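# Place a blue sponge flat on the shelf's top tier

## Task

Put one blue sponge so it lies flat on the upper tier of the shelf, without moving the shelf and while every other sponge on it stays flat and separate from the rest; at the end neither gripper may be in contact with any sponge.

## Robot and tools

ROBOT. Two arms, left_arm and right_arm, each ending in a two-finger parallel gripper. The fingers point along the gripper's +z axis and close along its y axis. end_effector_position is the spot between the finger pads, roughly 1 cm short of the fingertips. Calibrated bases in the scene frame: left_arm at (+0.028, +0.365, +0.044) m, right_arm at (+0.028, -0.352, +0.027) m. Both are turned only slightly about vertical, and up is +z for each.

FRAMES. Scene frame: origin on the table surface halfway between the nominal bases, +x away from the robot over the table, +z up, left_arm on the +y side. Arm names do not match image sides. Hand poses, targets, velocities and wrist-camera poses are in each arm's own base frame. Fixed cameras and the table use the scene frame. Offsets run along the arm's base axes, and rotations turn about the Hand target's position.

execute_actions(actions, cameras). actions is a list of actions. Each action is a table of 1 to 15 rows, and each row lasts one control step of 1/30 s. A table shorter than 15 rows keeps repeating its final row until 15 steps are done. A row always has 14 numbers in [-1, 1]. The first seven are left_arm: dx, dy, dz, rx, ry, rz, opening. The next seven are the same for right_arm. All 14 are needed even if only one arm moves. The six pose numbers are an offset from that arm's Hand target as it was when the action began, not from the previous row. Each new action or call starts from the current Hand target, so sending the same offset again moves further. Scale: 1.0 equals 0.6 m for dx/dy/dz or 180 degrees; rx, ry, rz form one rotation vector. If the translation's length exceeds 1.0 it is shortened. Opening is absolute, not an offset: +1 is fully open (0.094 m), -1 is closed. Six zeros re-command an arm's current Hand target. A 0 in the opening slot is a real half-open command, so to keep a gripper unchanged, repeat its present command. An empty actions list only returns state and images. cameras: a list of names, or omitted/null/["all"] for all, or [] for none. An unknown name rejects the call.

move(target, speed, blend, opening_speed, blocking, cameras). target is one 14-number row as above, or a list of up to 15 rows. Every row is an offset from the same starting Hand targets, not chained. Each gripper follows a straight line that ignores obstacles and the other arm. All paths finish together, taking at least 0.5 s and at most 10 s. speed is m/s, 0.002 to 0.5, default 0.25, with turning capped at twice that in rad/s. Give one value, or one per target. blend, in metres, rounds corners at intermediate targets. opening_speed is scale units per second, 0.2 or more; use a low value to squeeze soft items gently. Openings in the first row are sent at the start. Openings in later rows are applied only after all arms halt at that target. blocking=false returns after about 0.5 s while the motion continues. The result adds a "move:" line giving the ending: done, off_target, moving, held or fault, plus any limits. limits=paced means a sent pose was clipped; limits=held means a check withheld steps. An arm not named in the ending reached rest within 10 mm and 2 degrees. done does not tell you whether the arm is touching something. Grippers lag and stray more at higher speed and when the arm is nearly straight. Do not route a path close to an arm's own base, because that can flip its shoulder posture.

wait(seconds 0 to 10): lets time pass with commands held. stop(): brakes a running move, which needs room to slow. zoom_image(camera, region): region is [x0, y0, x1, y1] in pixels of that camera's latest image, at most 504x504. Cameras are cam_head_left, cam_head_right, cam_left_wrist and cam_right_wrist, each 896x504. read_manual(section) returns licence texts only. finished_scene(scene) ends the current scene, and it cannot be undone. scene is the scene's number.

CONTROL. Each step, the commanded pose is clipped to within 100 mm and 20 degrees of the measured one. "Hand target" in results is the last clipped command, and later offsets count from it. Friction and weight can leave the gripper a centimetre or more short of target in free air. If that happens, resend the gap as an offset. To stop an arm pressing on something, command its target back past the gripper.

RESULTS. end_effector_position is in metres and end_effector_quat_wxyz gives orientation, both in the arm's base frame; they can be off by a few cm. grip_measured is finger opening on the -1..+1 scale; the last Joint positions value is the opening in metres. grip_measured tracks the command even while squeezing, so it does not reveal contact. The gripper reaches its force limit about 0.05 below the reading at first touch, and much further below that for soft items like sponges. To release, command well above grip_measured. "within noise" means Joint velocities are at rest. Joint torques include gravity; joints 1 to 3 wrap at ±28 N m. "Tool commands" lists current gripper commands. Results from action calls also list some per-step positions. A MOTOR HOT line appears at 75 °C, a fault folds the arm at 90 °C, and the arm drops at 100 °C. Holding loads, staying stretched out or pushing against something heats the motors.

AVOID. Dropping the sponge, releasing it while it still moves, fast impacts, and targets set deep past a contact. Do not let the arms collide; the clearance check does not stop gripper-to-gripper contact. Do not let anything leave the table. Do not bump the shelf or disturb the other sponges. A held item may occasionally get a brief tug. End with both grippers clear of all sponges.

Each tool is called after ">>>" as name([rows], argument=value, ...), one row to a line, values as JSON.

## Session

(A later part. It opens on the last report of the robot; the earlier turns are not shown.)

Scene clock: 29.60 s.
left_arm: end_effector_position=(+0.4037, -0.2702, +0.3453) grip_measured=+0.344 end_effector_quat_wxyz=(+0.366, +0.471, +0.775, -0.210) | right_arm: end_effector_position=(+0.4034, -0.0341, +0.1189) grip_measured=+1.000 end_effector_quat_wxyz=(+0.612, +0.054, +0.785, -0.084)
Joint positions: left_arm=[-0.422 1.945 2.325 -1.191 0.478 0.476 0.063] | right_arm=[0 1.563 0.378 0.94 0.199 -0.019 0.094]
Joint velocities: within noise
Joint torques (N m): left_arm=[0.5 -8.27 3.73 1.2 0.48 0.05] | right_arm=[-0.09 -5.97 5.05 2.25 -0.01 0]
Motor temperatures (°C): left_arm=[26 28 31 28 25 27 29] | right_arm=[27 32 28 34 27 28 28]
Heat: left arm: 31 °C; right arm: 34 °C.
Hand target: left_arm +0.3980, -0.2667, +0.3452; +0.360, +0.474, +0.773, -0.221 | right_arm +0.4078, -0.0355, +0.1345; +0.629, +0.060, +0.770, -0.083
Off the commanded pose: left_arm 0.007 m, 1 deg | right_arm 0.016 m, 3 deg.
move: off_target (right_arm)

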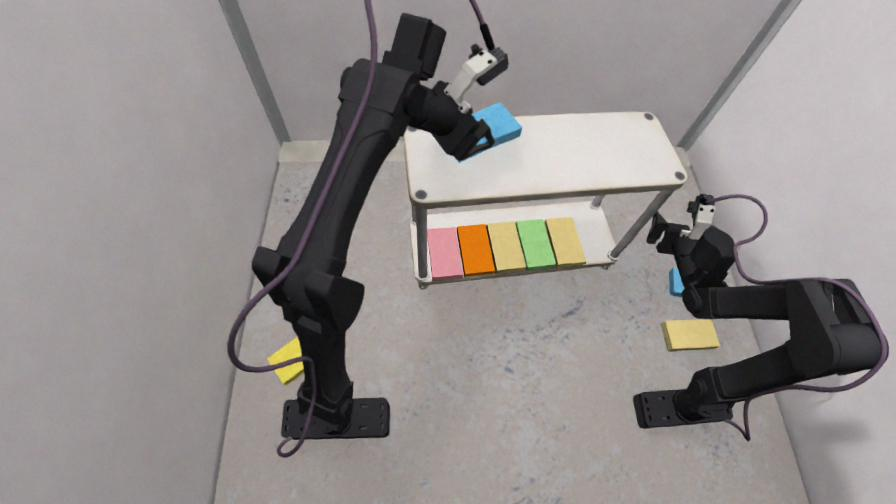

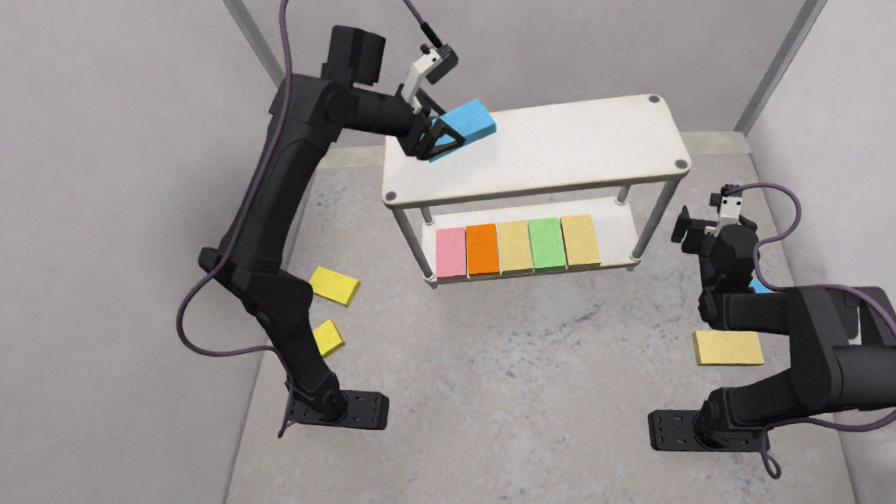

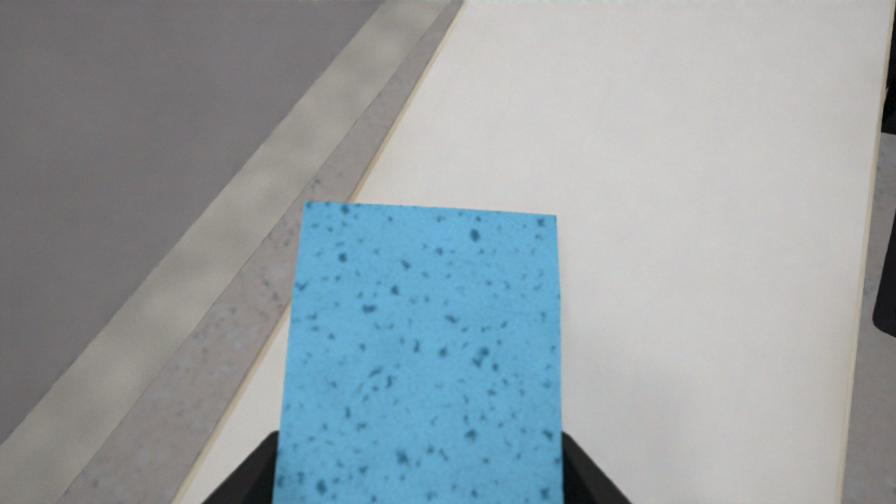

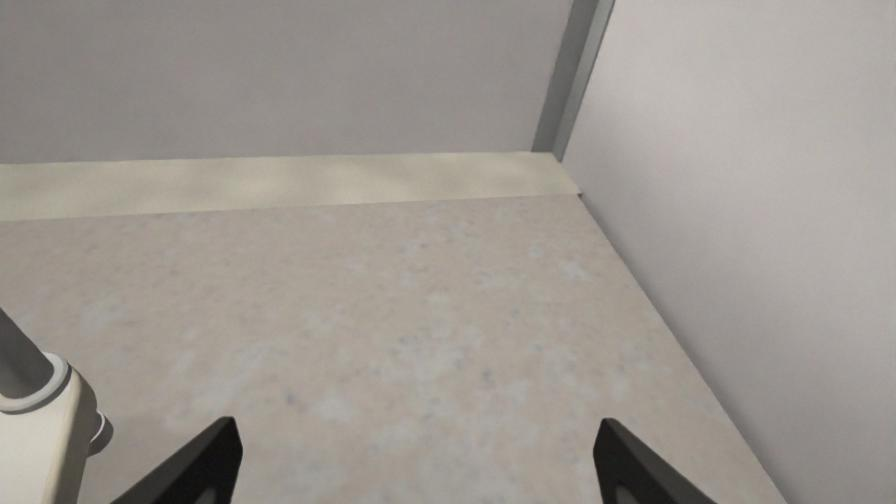

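>>> move([
  [-0.028,0,0,0,0,0,0.15,0,0,0,0,0,0,1],
  [-0.028,0,-0.02,0,0,0,0.15,0,0,0,0,0,0,1],
], speed=0.05)

>>> zoom_image(camera="cam_head_right", region=[360, 60, 560, 210])

Scene clock: 31.37 s.
left_arm: end_effector_position=(+0.3895, -0.2636, +0.3310) grip_measured=+0.344 end_effector_quat_wxyz=(+0.359, +0.469, +0.778, -0.214) | right_arm: end_effector_position=(+0.4034, -0.0341, +0.1189) grip_measured=+1.000 end_effector_quat_wxyz=(+0.612, +0.054, +0.785, -0.084)
Joint positions: left_arm=[-0.419 1.839 2.119 -1.107 0.485 0.472 0.063] | right_arm=[0 1.563 0.378 0.94 0.199 -0.019 0.094]
Joint velocities: within noise
Joint torques (N m): left_arm=[-0.36 -8.4 3.06 1.4 0.26 -0.06] | right_arm=[-0.1 -5.96 5.05 2.25 -0.01 0.01]
Motor temperatures (°C): left_arm=[26 28 31 28 25 27 29] | right_arm=[27 32 28 35 27 28 28]
Heat: left arm: 31 °C; right arm: 35 °C.
Hand target: left_arm +0.3812, -0.2667, +0.3332; +0.360, +0.474, +0.773, -0.221 | right_arm +0.4078, -0.0355, +0.1345; +0.629, +0.060, +0.770, -0.083
Off the commanded pose: left_arm 0.009 m, 1 deg | right_arm 0.016 m, 3 deg.
move: off_target (right_arm)

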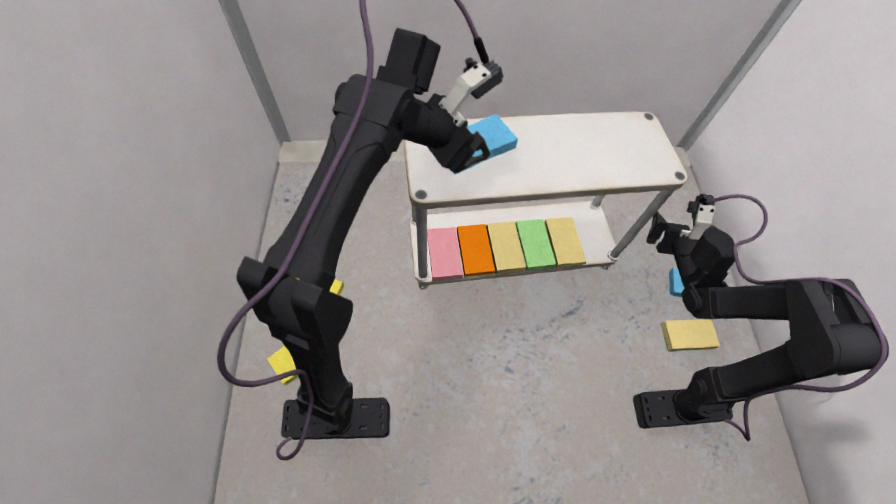

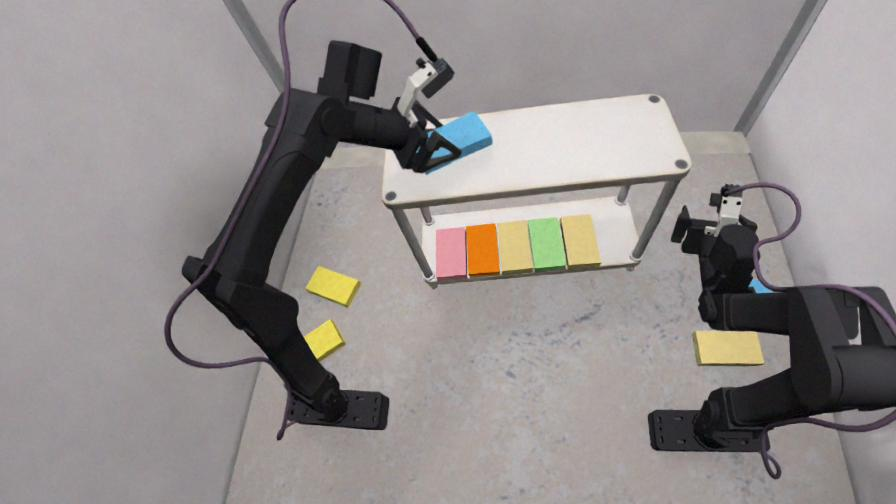

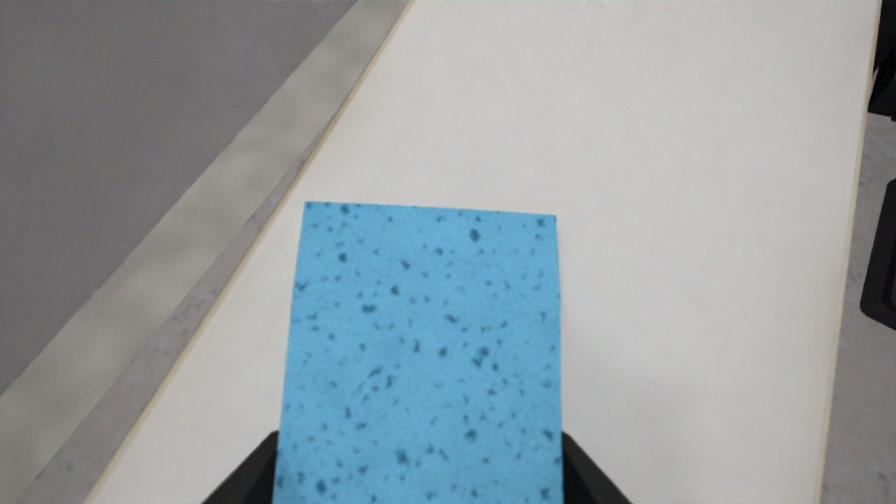

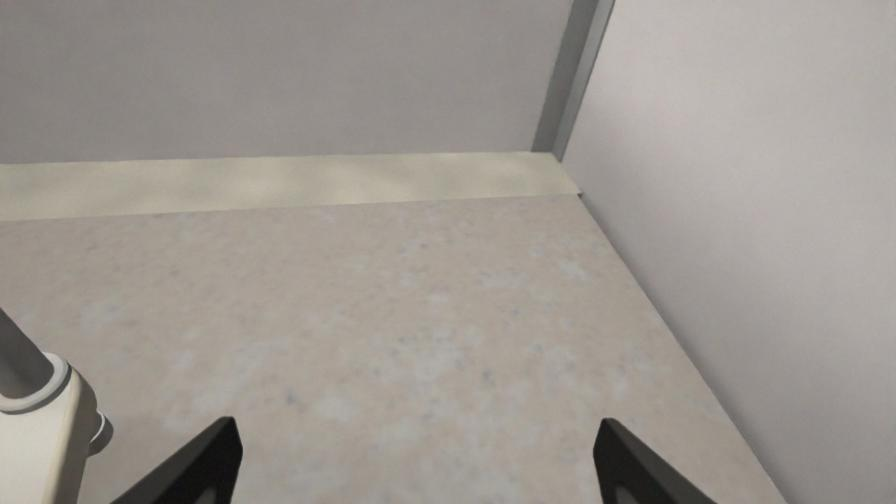

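Scaled by 2.520 from the camera's 896x504 image, which has a finer 1280x720 frame.

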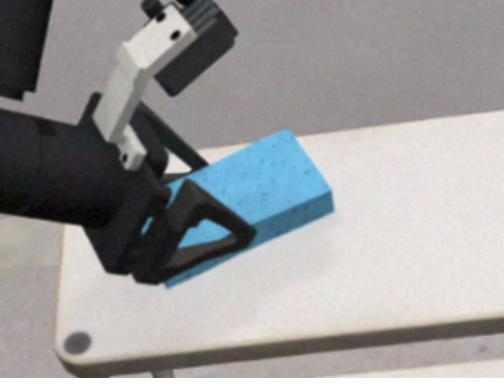

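>>> move(target=[0,0,-0.02,0,0,0,0.15,0,0,0,0,0,0,1], speed=0.04, cameras=["cam_head_right","cam_left_wrist"])

>>> zoom_image(camera="cam_head_right", region=[360, 60, 560, 210])

Scene clock: 32.50 s.
left_arm: end_effector_position=(+0.3891, -0.2637, +0.3326) grip_measured=+0.344 end_effector_quat_wxyz=(+0.377, +0.468, +0.769, -0.215) | right_arm: end_effector_position=(+0.4034, -0.0341, +0.1189) grip_measured=+1.000 end_effector_quat_wxyz=(+0.612, +0.054, +0.785, -0.084)
Joint positions: left_arm=[-0.418 1.794 2.038 -1.029 0.491 0.469 0.063] | right_arm=[0 1.563 0.378 0.94 0.199 -0.019 0.094]
Joint velocities: within noise
Joint torques (N m): left_arm=[-0.44 -7.08 2.69 1.29 0.2 -0.02] | right_arm=[-0.09 -5.96 5.04 2.25 -0.01 0]
Motor temperatures (°C): left_arm=[26 28 30 28 25 27 29] | right_arm=[27 32 28 35 27 28 28]
Heat: left arm: 30 °C; right arm: 35 °C.
Hand target: left_arm +0.3812, -0.2667, +0.3212; +0.360, +0.474, +0.773, -0.221 | right_arm +0.4078, -0.0355, +0.1345; +0.629, +0.060, +0.770, -0.083
Off the commanded pose: left_arm 0.014 m, 2 deg | right_arm 0.016 m, 3 deg.
move: off_target (left_arm, right_arm)
Images, in order (width x height): cam_head_right 896x504, cam_left_wrist 896x504.

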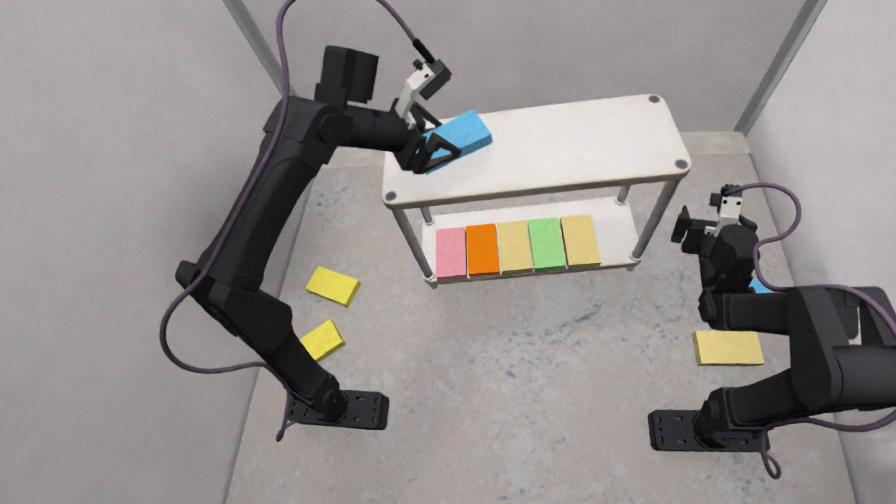

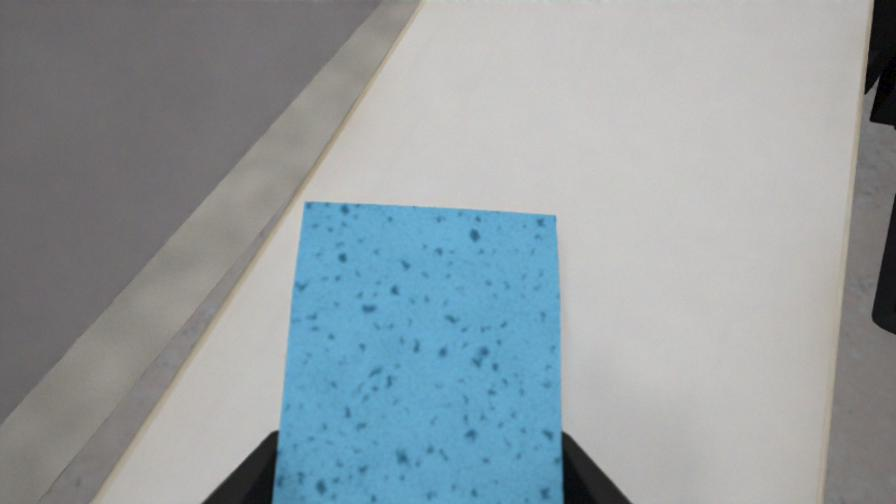

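Scaled by 2.520 from the camera's 896x504 image, which has a finer 1280x720 frame.

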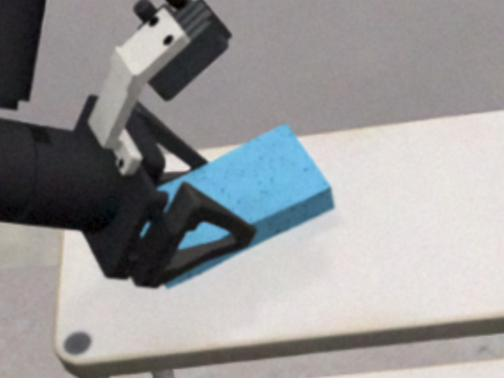

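>>> move(target=[0,0,0.004,0.02,0.01,0,0.15,0,0,0,0,0,0,1], speed=0.04, cameras=["cam_head_right","cam_left_wrist"])

>>> zoom_image(camera="cam_head_right", region=[360, 60, 560, 210])

Scene clock: 34.20 s.
left_arm: end_effector_position=(+0.3894, -0.2650, +0.3312) grip_measured=+0.344 end_effector_quat_wxyz=(+0.359, +0.471, +0.779, -0.207) | right_arm: end_effector_position=(+0.4034, -0.0341, +0.1189) grip_measured=+1.000 end_effector_quat_wxyz=(+0.612, +0.054, +0.785, -0.084)
Joint positions: left_arm=[-0.429 1.843 2.131 -1.114 0.467 0.475 0.063] | right_arm=[0 1.563 0.378 0.94 0.199 -0.019 0.094]
Joint velocities: within noise
Joint torques (N m): left_arm=[-0.65 -5.46 7.49 0.73 0.02 0.12] | right_arm=[-0.09 -5.96 5.05 2.25 -0.01 0]
Motor temperatures (°C): left_arm=[26 28 31 28 25 27 29] | right_arm=[27 32 28 35 27 28 28]
Heat: left arm: 31 °C; right arm: 35 °C.
Hand target: left_arm +0.3812, -0.2667, +0.3236; +0.333, +0.482, +0.785, -0.204 | right_arm +0.4078, -0.0355, +0.1345; +0.629, +0.060, +0.770, -0.083
Off the commanded pose: left_arm 0.011 m, 3 deg | right_arm 0.016 m, 3 deg.
move: off_target (left_arm, right_arm)
Images, in order (width x height): cam_head_right 896x504, cam_left_wrist 896x504.

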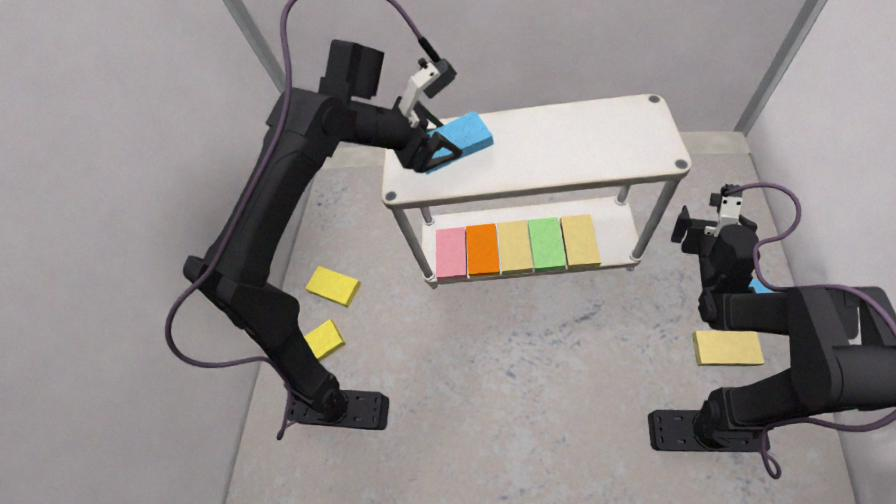

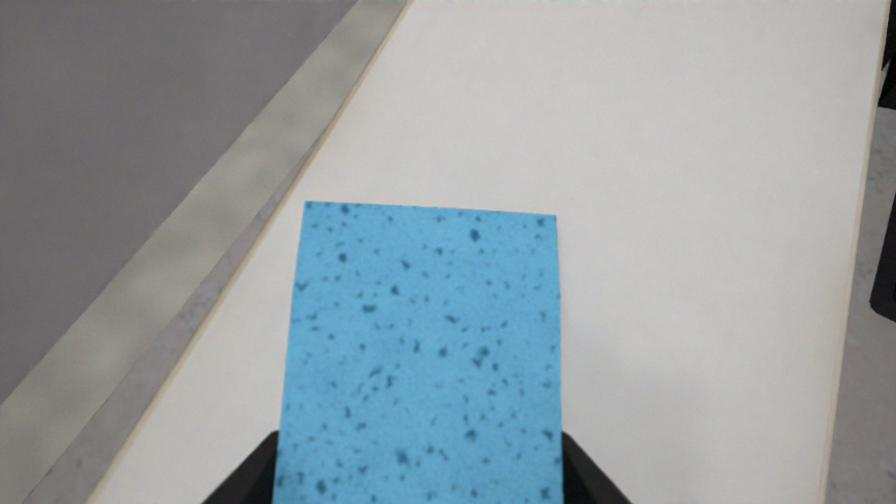

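Scaled by 2.520 from the camera's 896x504 image, which has a finer 1280x720 frame.

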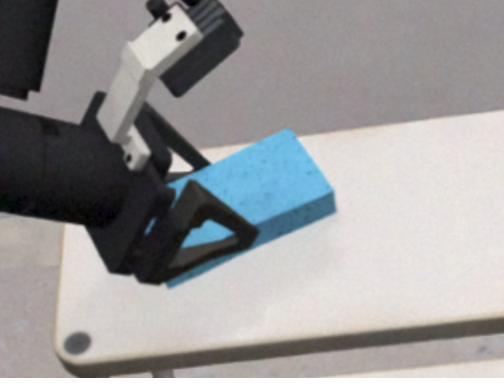

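>>> move(target=[0,0,-0.006,0.015,0.0075,0,0.15,0,0,0,0,0,0,1], speed=0.04, cameras=["cam_head_right","cam_left_wrist"])

>>> zoom_image(camera="cam_head_right", region=[360, 60, 560, 210])

Scene clock: 35.70 s.
left_arm: end_effector_position=(+0.3899, -0.2664, +0.3309) grip_measured=+0.344 end_effector_quat_wxyz=(+0.343, +0.476, +0.785, -0.198) | right_arm: end_effector_position=(+0.4034, -0.0341, +0.1189) grip_measured=+1.000 end_effector_quat_wxyz=(+0.612, +0.054, +0.785, -0.084)
Joint positions: left_arm=[-0.439 1.896 2.233 -1.199 0.442 0.484 0.063] | right_arm=[0 1.563 0.378 0.94 0.199 -0.019 0.094]
Joint velocities: within noise
Joint torques (N m): left_arm=[-0.65 -5.55 7.2 0.61 -0.07 0.14] | right_arm=[-0.1 -5.96 5.04 2.25 -0.01 0]
Motor temperatures (°C): left_arm=[26 28 31 28 25 27 29] | right_arm=[27 32 28 35 27 28 28]
Heat: left arm: 31 °C; right arm: 35 °C.
Hand target: left_arm +0.3812, -0.2667, +0.3200; +0.312, +0.487, +0.793, -0.191 | right_arm +0.4078, -0.0355, +0.1345; +0.629, +0.060, +0.770, -0.083
Off the commanded pose: left_arm 0.014 m, 4 deg | right_arm 0.016 m, 3 deg.
move: off_target (left_arm, right_arm)
Images, in order (width x height): cam_head_right 896x504, cam_left_wrist 896x504.

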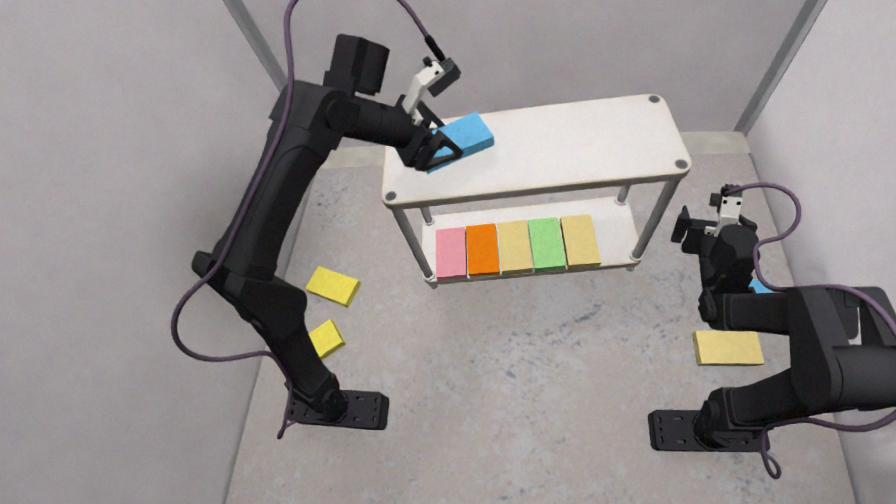

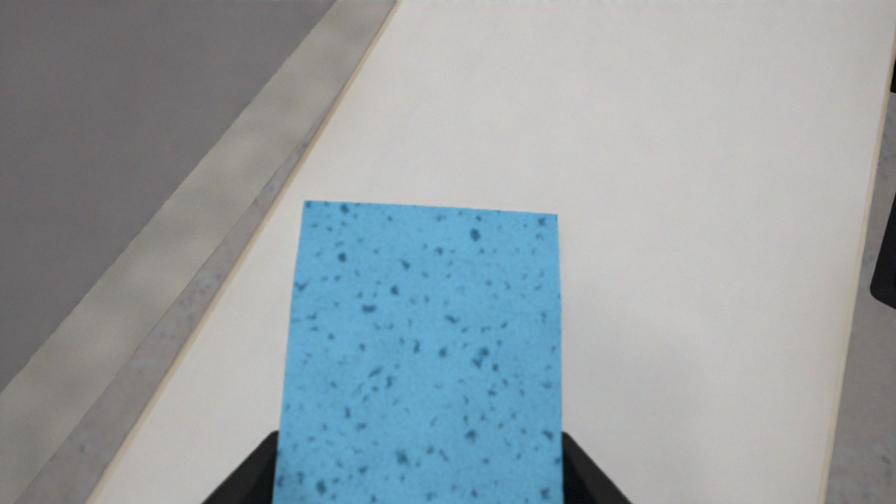

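Scaled by 2.520 from the camera's 896x504 image, which has a finer 1280x720 frame.

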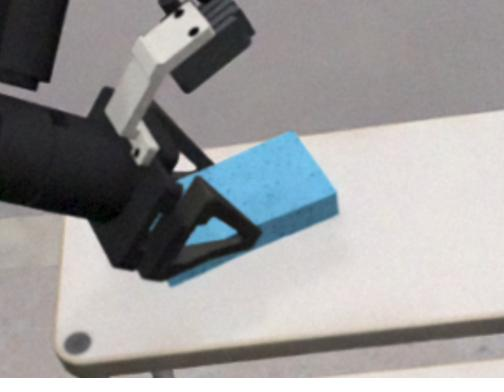

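>>> move(target=[0.004,0,0.013,0,0,0,0.15,0,0,0,0,0,0,1], speed=0.05, cameras=[])

>>> move(target=[0,0,0,0,0,0,0.95,0,0,0,0,0,0,1], opening_speed=0.8)

Scene clock: 37.17 s.
left_arm: end_effector_position=(+0.3910, -0.2669, +0.3318) grip_measured=+0.344 end_effector_quat_wxyz=(+0.332, +0.478, +0.789, -0.198) | right_arm: end_effector_position=(+0.4034, -0.0341, +0.1189) grip_measured=+1.000 end_effector_quat_wxyz=(+0.612, +0.054, +0.785, -0.084)
Joint positions: left_arm=[-0.439 1.945 2.326 -1.269 0.442 0.49 0.063] | right_arm=[0 1.563 0.378 0.94 0.199 -0.019 0.094]
Joint velocities: within noise
Joint torques (N m): left_arm=[-0.44 -6.22 7.57 0.71 -0.02 0.1] | right_arm=[-0.1 -5.96 5.05 2.25 -0.01 0]
Motor temperatures (°C): left_arm=[26 28 31 28 25 27 29] | right_arm=[27 32 28 35 27 28 28]
Heat: left arm: 31 °C; right arm: 35 °C.
Hand target: left_arm +0.3836, -0.2667, +0.3278; +0.312, +0.487, +0.793, -0.191 | right_arm +0.4078, -0.0355, +0.1345; +0.629, +0.060, +0.770, -0.083
Off the commanded pose: left_arm 0.008 m, 3 deg | right_arm 0.016 m, 3 deg.
move: off_target (left_arm, right_arm)
No camera images: "cameras" was empty.

Scene clock: 38.70 s.
left_arm: end_effector_position=(+0.3860, -0.2690, +0.3255) grip_measured=+0.947 end_effector_quat_wxyz=(+0.319, +0.488, +0.789, -0.194) | right_arm: end_effector_position=(+0.4034, -0.0341, +0.1189) grip_measured=+1.000 end_effector_quat_wxyz=(+0.612, +0.054, +0.785, -0.084)
Joint positions: left_arm=[-0.452 1.951 2.328 -1.294 0.432 0.507 0.091] | right_arm=[0 1.563 0.378 0.94 0.199 -0.019 0.094]
Joint velocities: within noise
Joint torques (N m): left_arm=[-0.46 -6.5 7.77 0.87 0.08 0.02] | right_arm=[-0.1 -5.96 5.05 2.25 -0.01 0]
Motor temperatures (°C): left_arm=[26 28 31 27 25 27 29] | right_arm=[27 32 28 35 27 28 28]
Heat: left arm: 31 °C; right arm: 35 °C.
Hand target: left_arm +0.3836, -0.2667, +0.3278; +0.312, +0.487, +0.793, -0.191 | right_arm +0.4078, -0.0355, +0.1345; +0.629, +0.060, +0.770, -0.083
Off the commanded pose: left_arm 0.004 m, 1 deg | right_arm 0.016 m, 3 deg.
move: off_target (right_arm)

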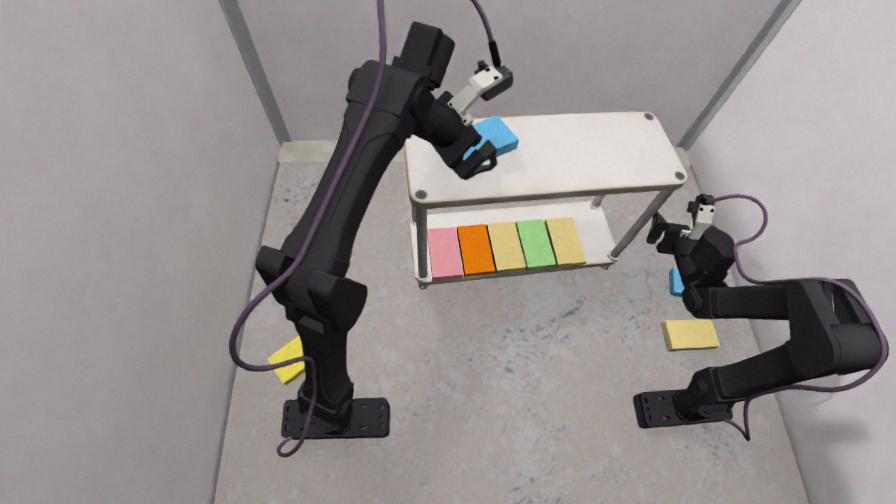

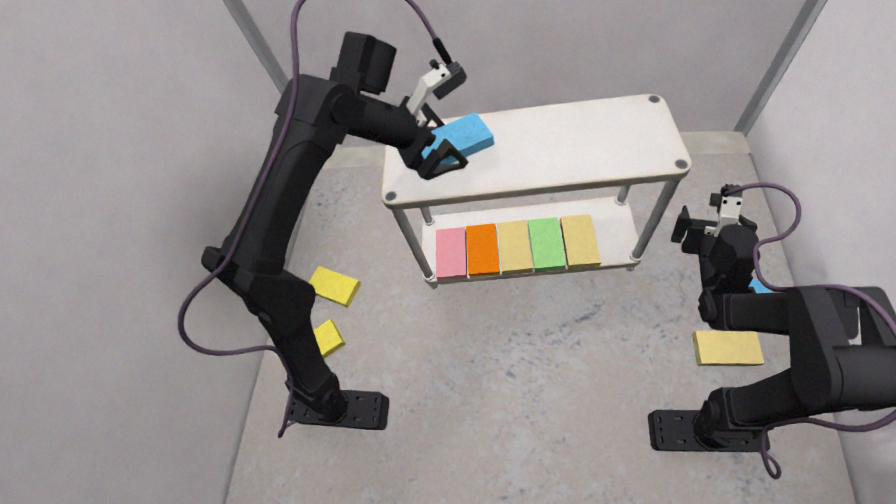

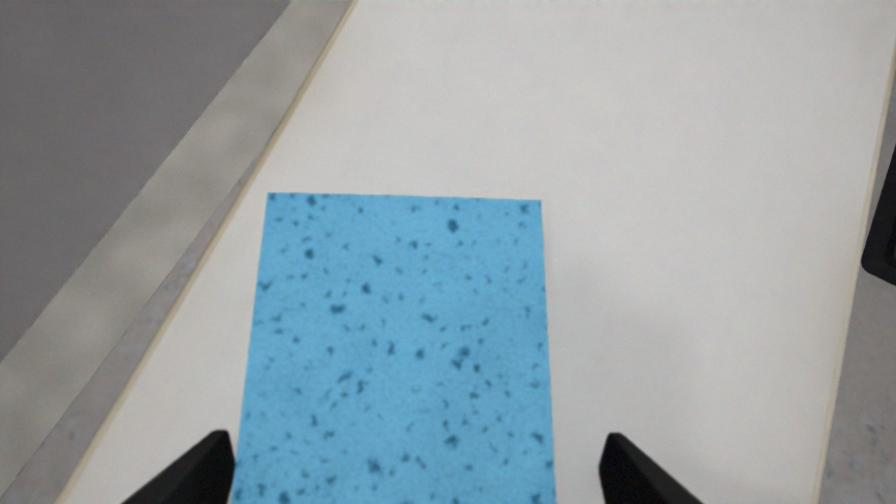

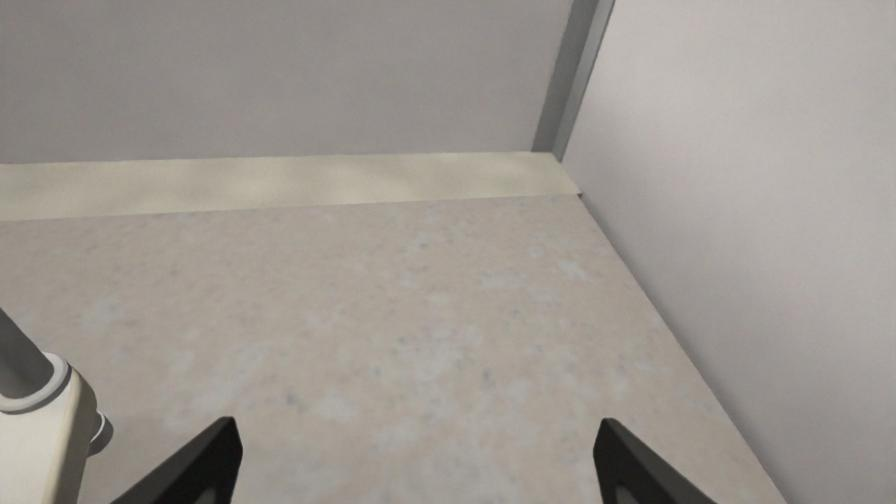

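>>> move([
  [0.01,0.006,0.003,0,0,0,1,0,0,0,0,0,0,1],
  [-0.03,0.09,0.13,0,0,0,1,0,0,0,0,0,0,1],
  [-0.1,0.12,0.2,0,0,0,1,0,0,0,0,0,0,1],
], speed=0.1, blend=0.005)

Scene clock: 42.30 s.
left_arm: end_effector_position=(+0.3371, -0.2001, +0.4444) grip_measured=+0.998 end_effector_quat_wxyz=(+0.423, +0.455, +0.762, -0.181) | right_arm: end_effector_position=(+0.4034, -0.0341, +0.1189) grip_measured=+1.000 end_effector_quat_wxyz=(+0.612, +0.054, +0.785, -0.084)
Joint positions: left_arm=[-0.32 1.83 2.645 -1.532 0.498 0.527 0.094] | right_arm=[0 1.563 0.378 0.94 0.199 -0.019 0.094]
Joint velocities: within noise
Joint torques (N m): left_arm=[0.57 -6.78 2.36 1.14 0.46 -0.11] | right_arm=[-0.09 -5.96 5.05 2.25 -0.01 0]
Motor temperatures (°C): left_arm=[26 29 31 27 25 27 29] | right_arm=[27 32 28 36 27 28 28]
Heat: left arm: 31 °C; right arm: 36 °C.
Hand target: left_arm +0.3236, -0.1947, +0.4478; +0.312, +0.487, +0.793, -0.191 | right_arm +0.4078, -0.0355, +0.1345; +0.629, +0.060, +0.770, -0.083
Off the commanded pose: left_arm 0.015 m, 14 deg | right_arm 0.016 m, 3 deg.
joint sent to its limit (left arm) — joint 4 (wrist pitch), lower limit. The joint targets are off in position and orientation.
move: off_target (left_arm, right_arm); blend cut to 0 m at target 1

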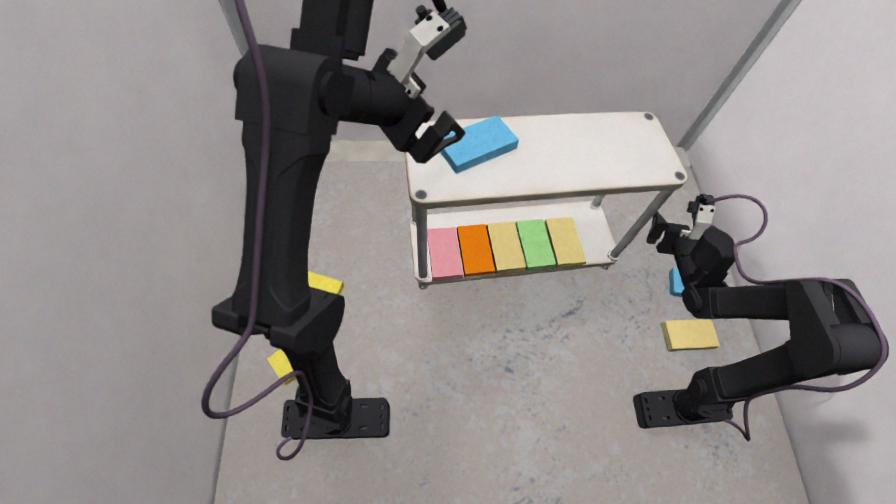

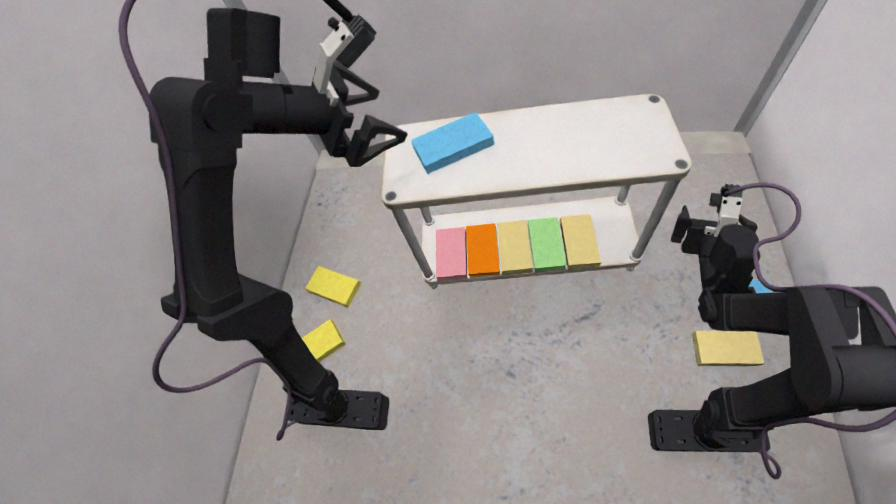

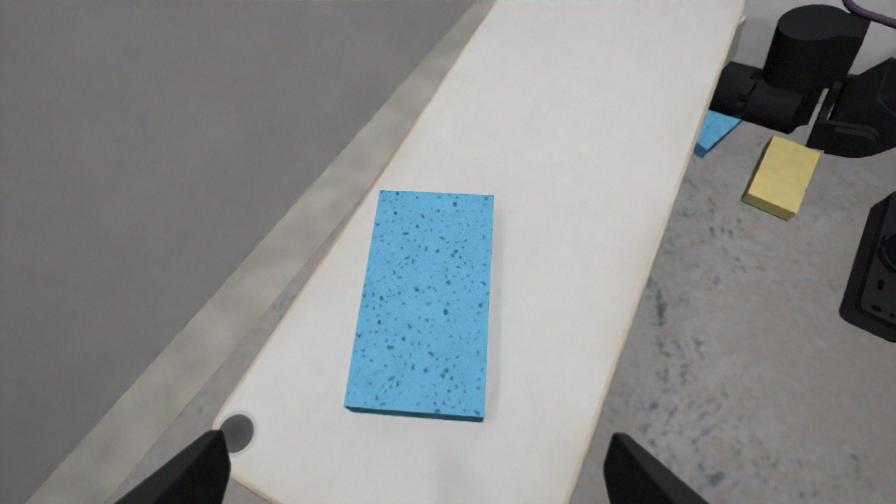

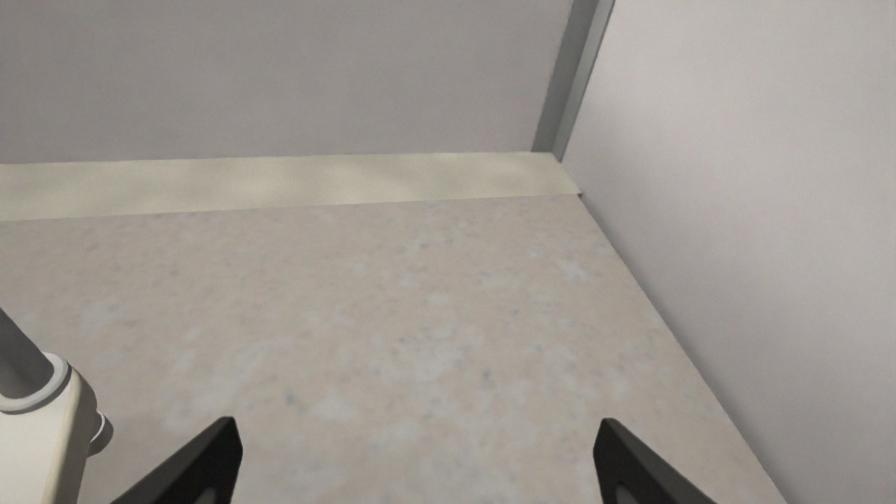

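Placed flat. Done.

>>> finished_scene(scene=2)

The scene is finished: the task was done.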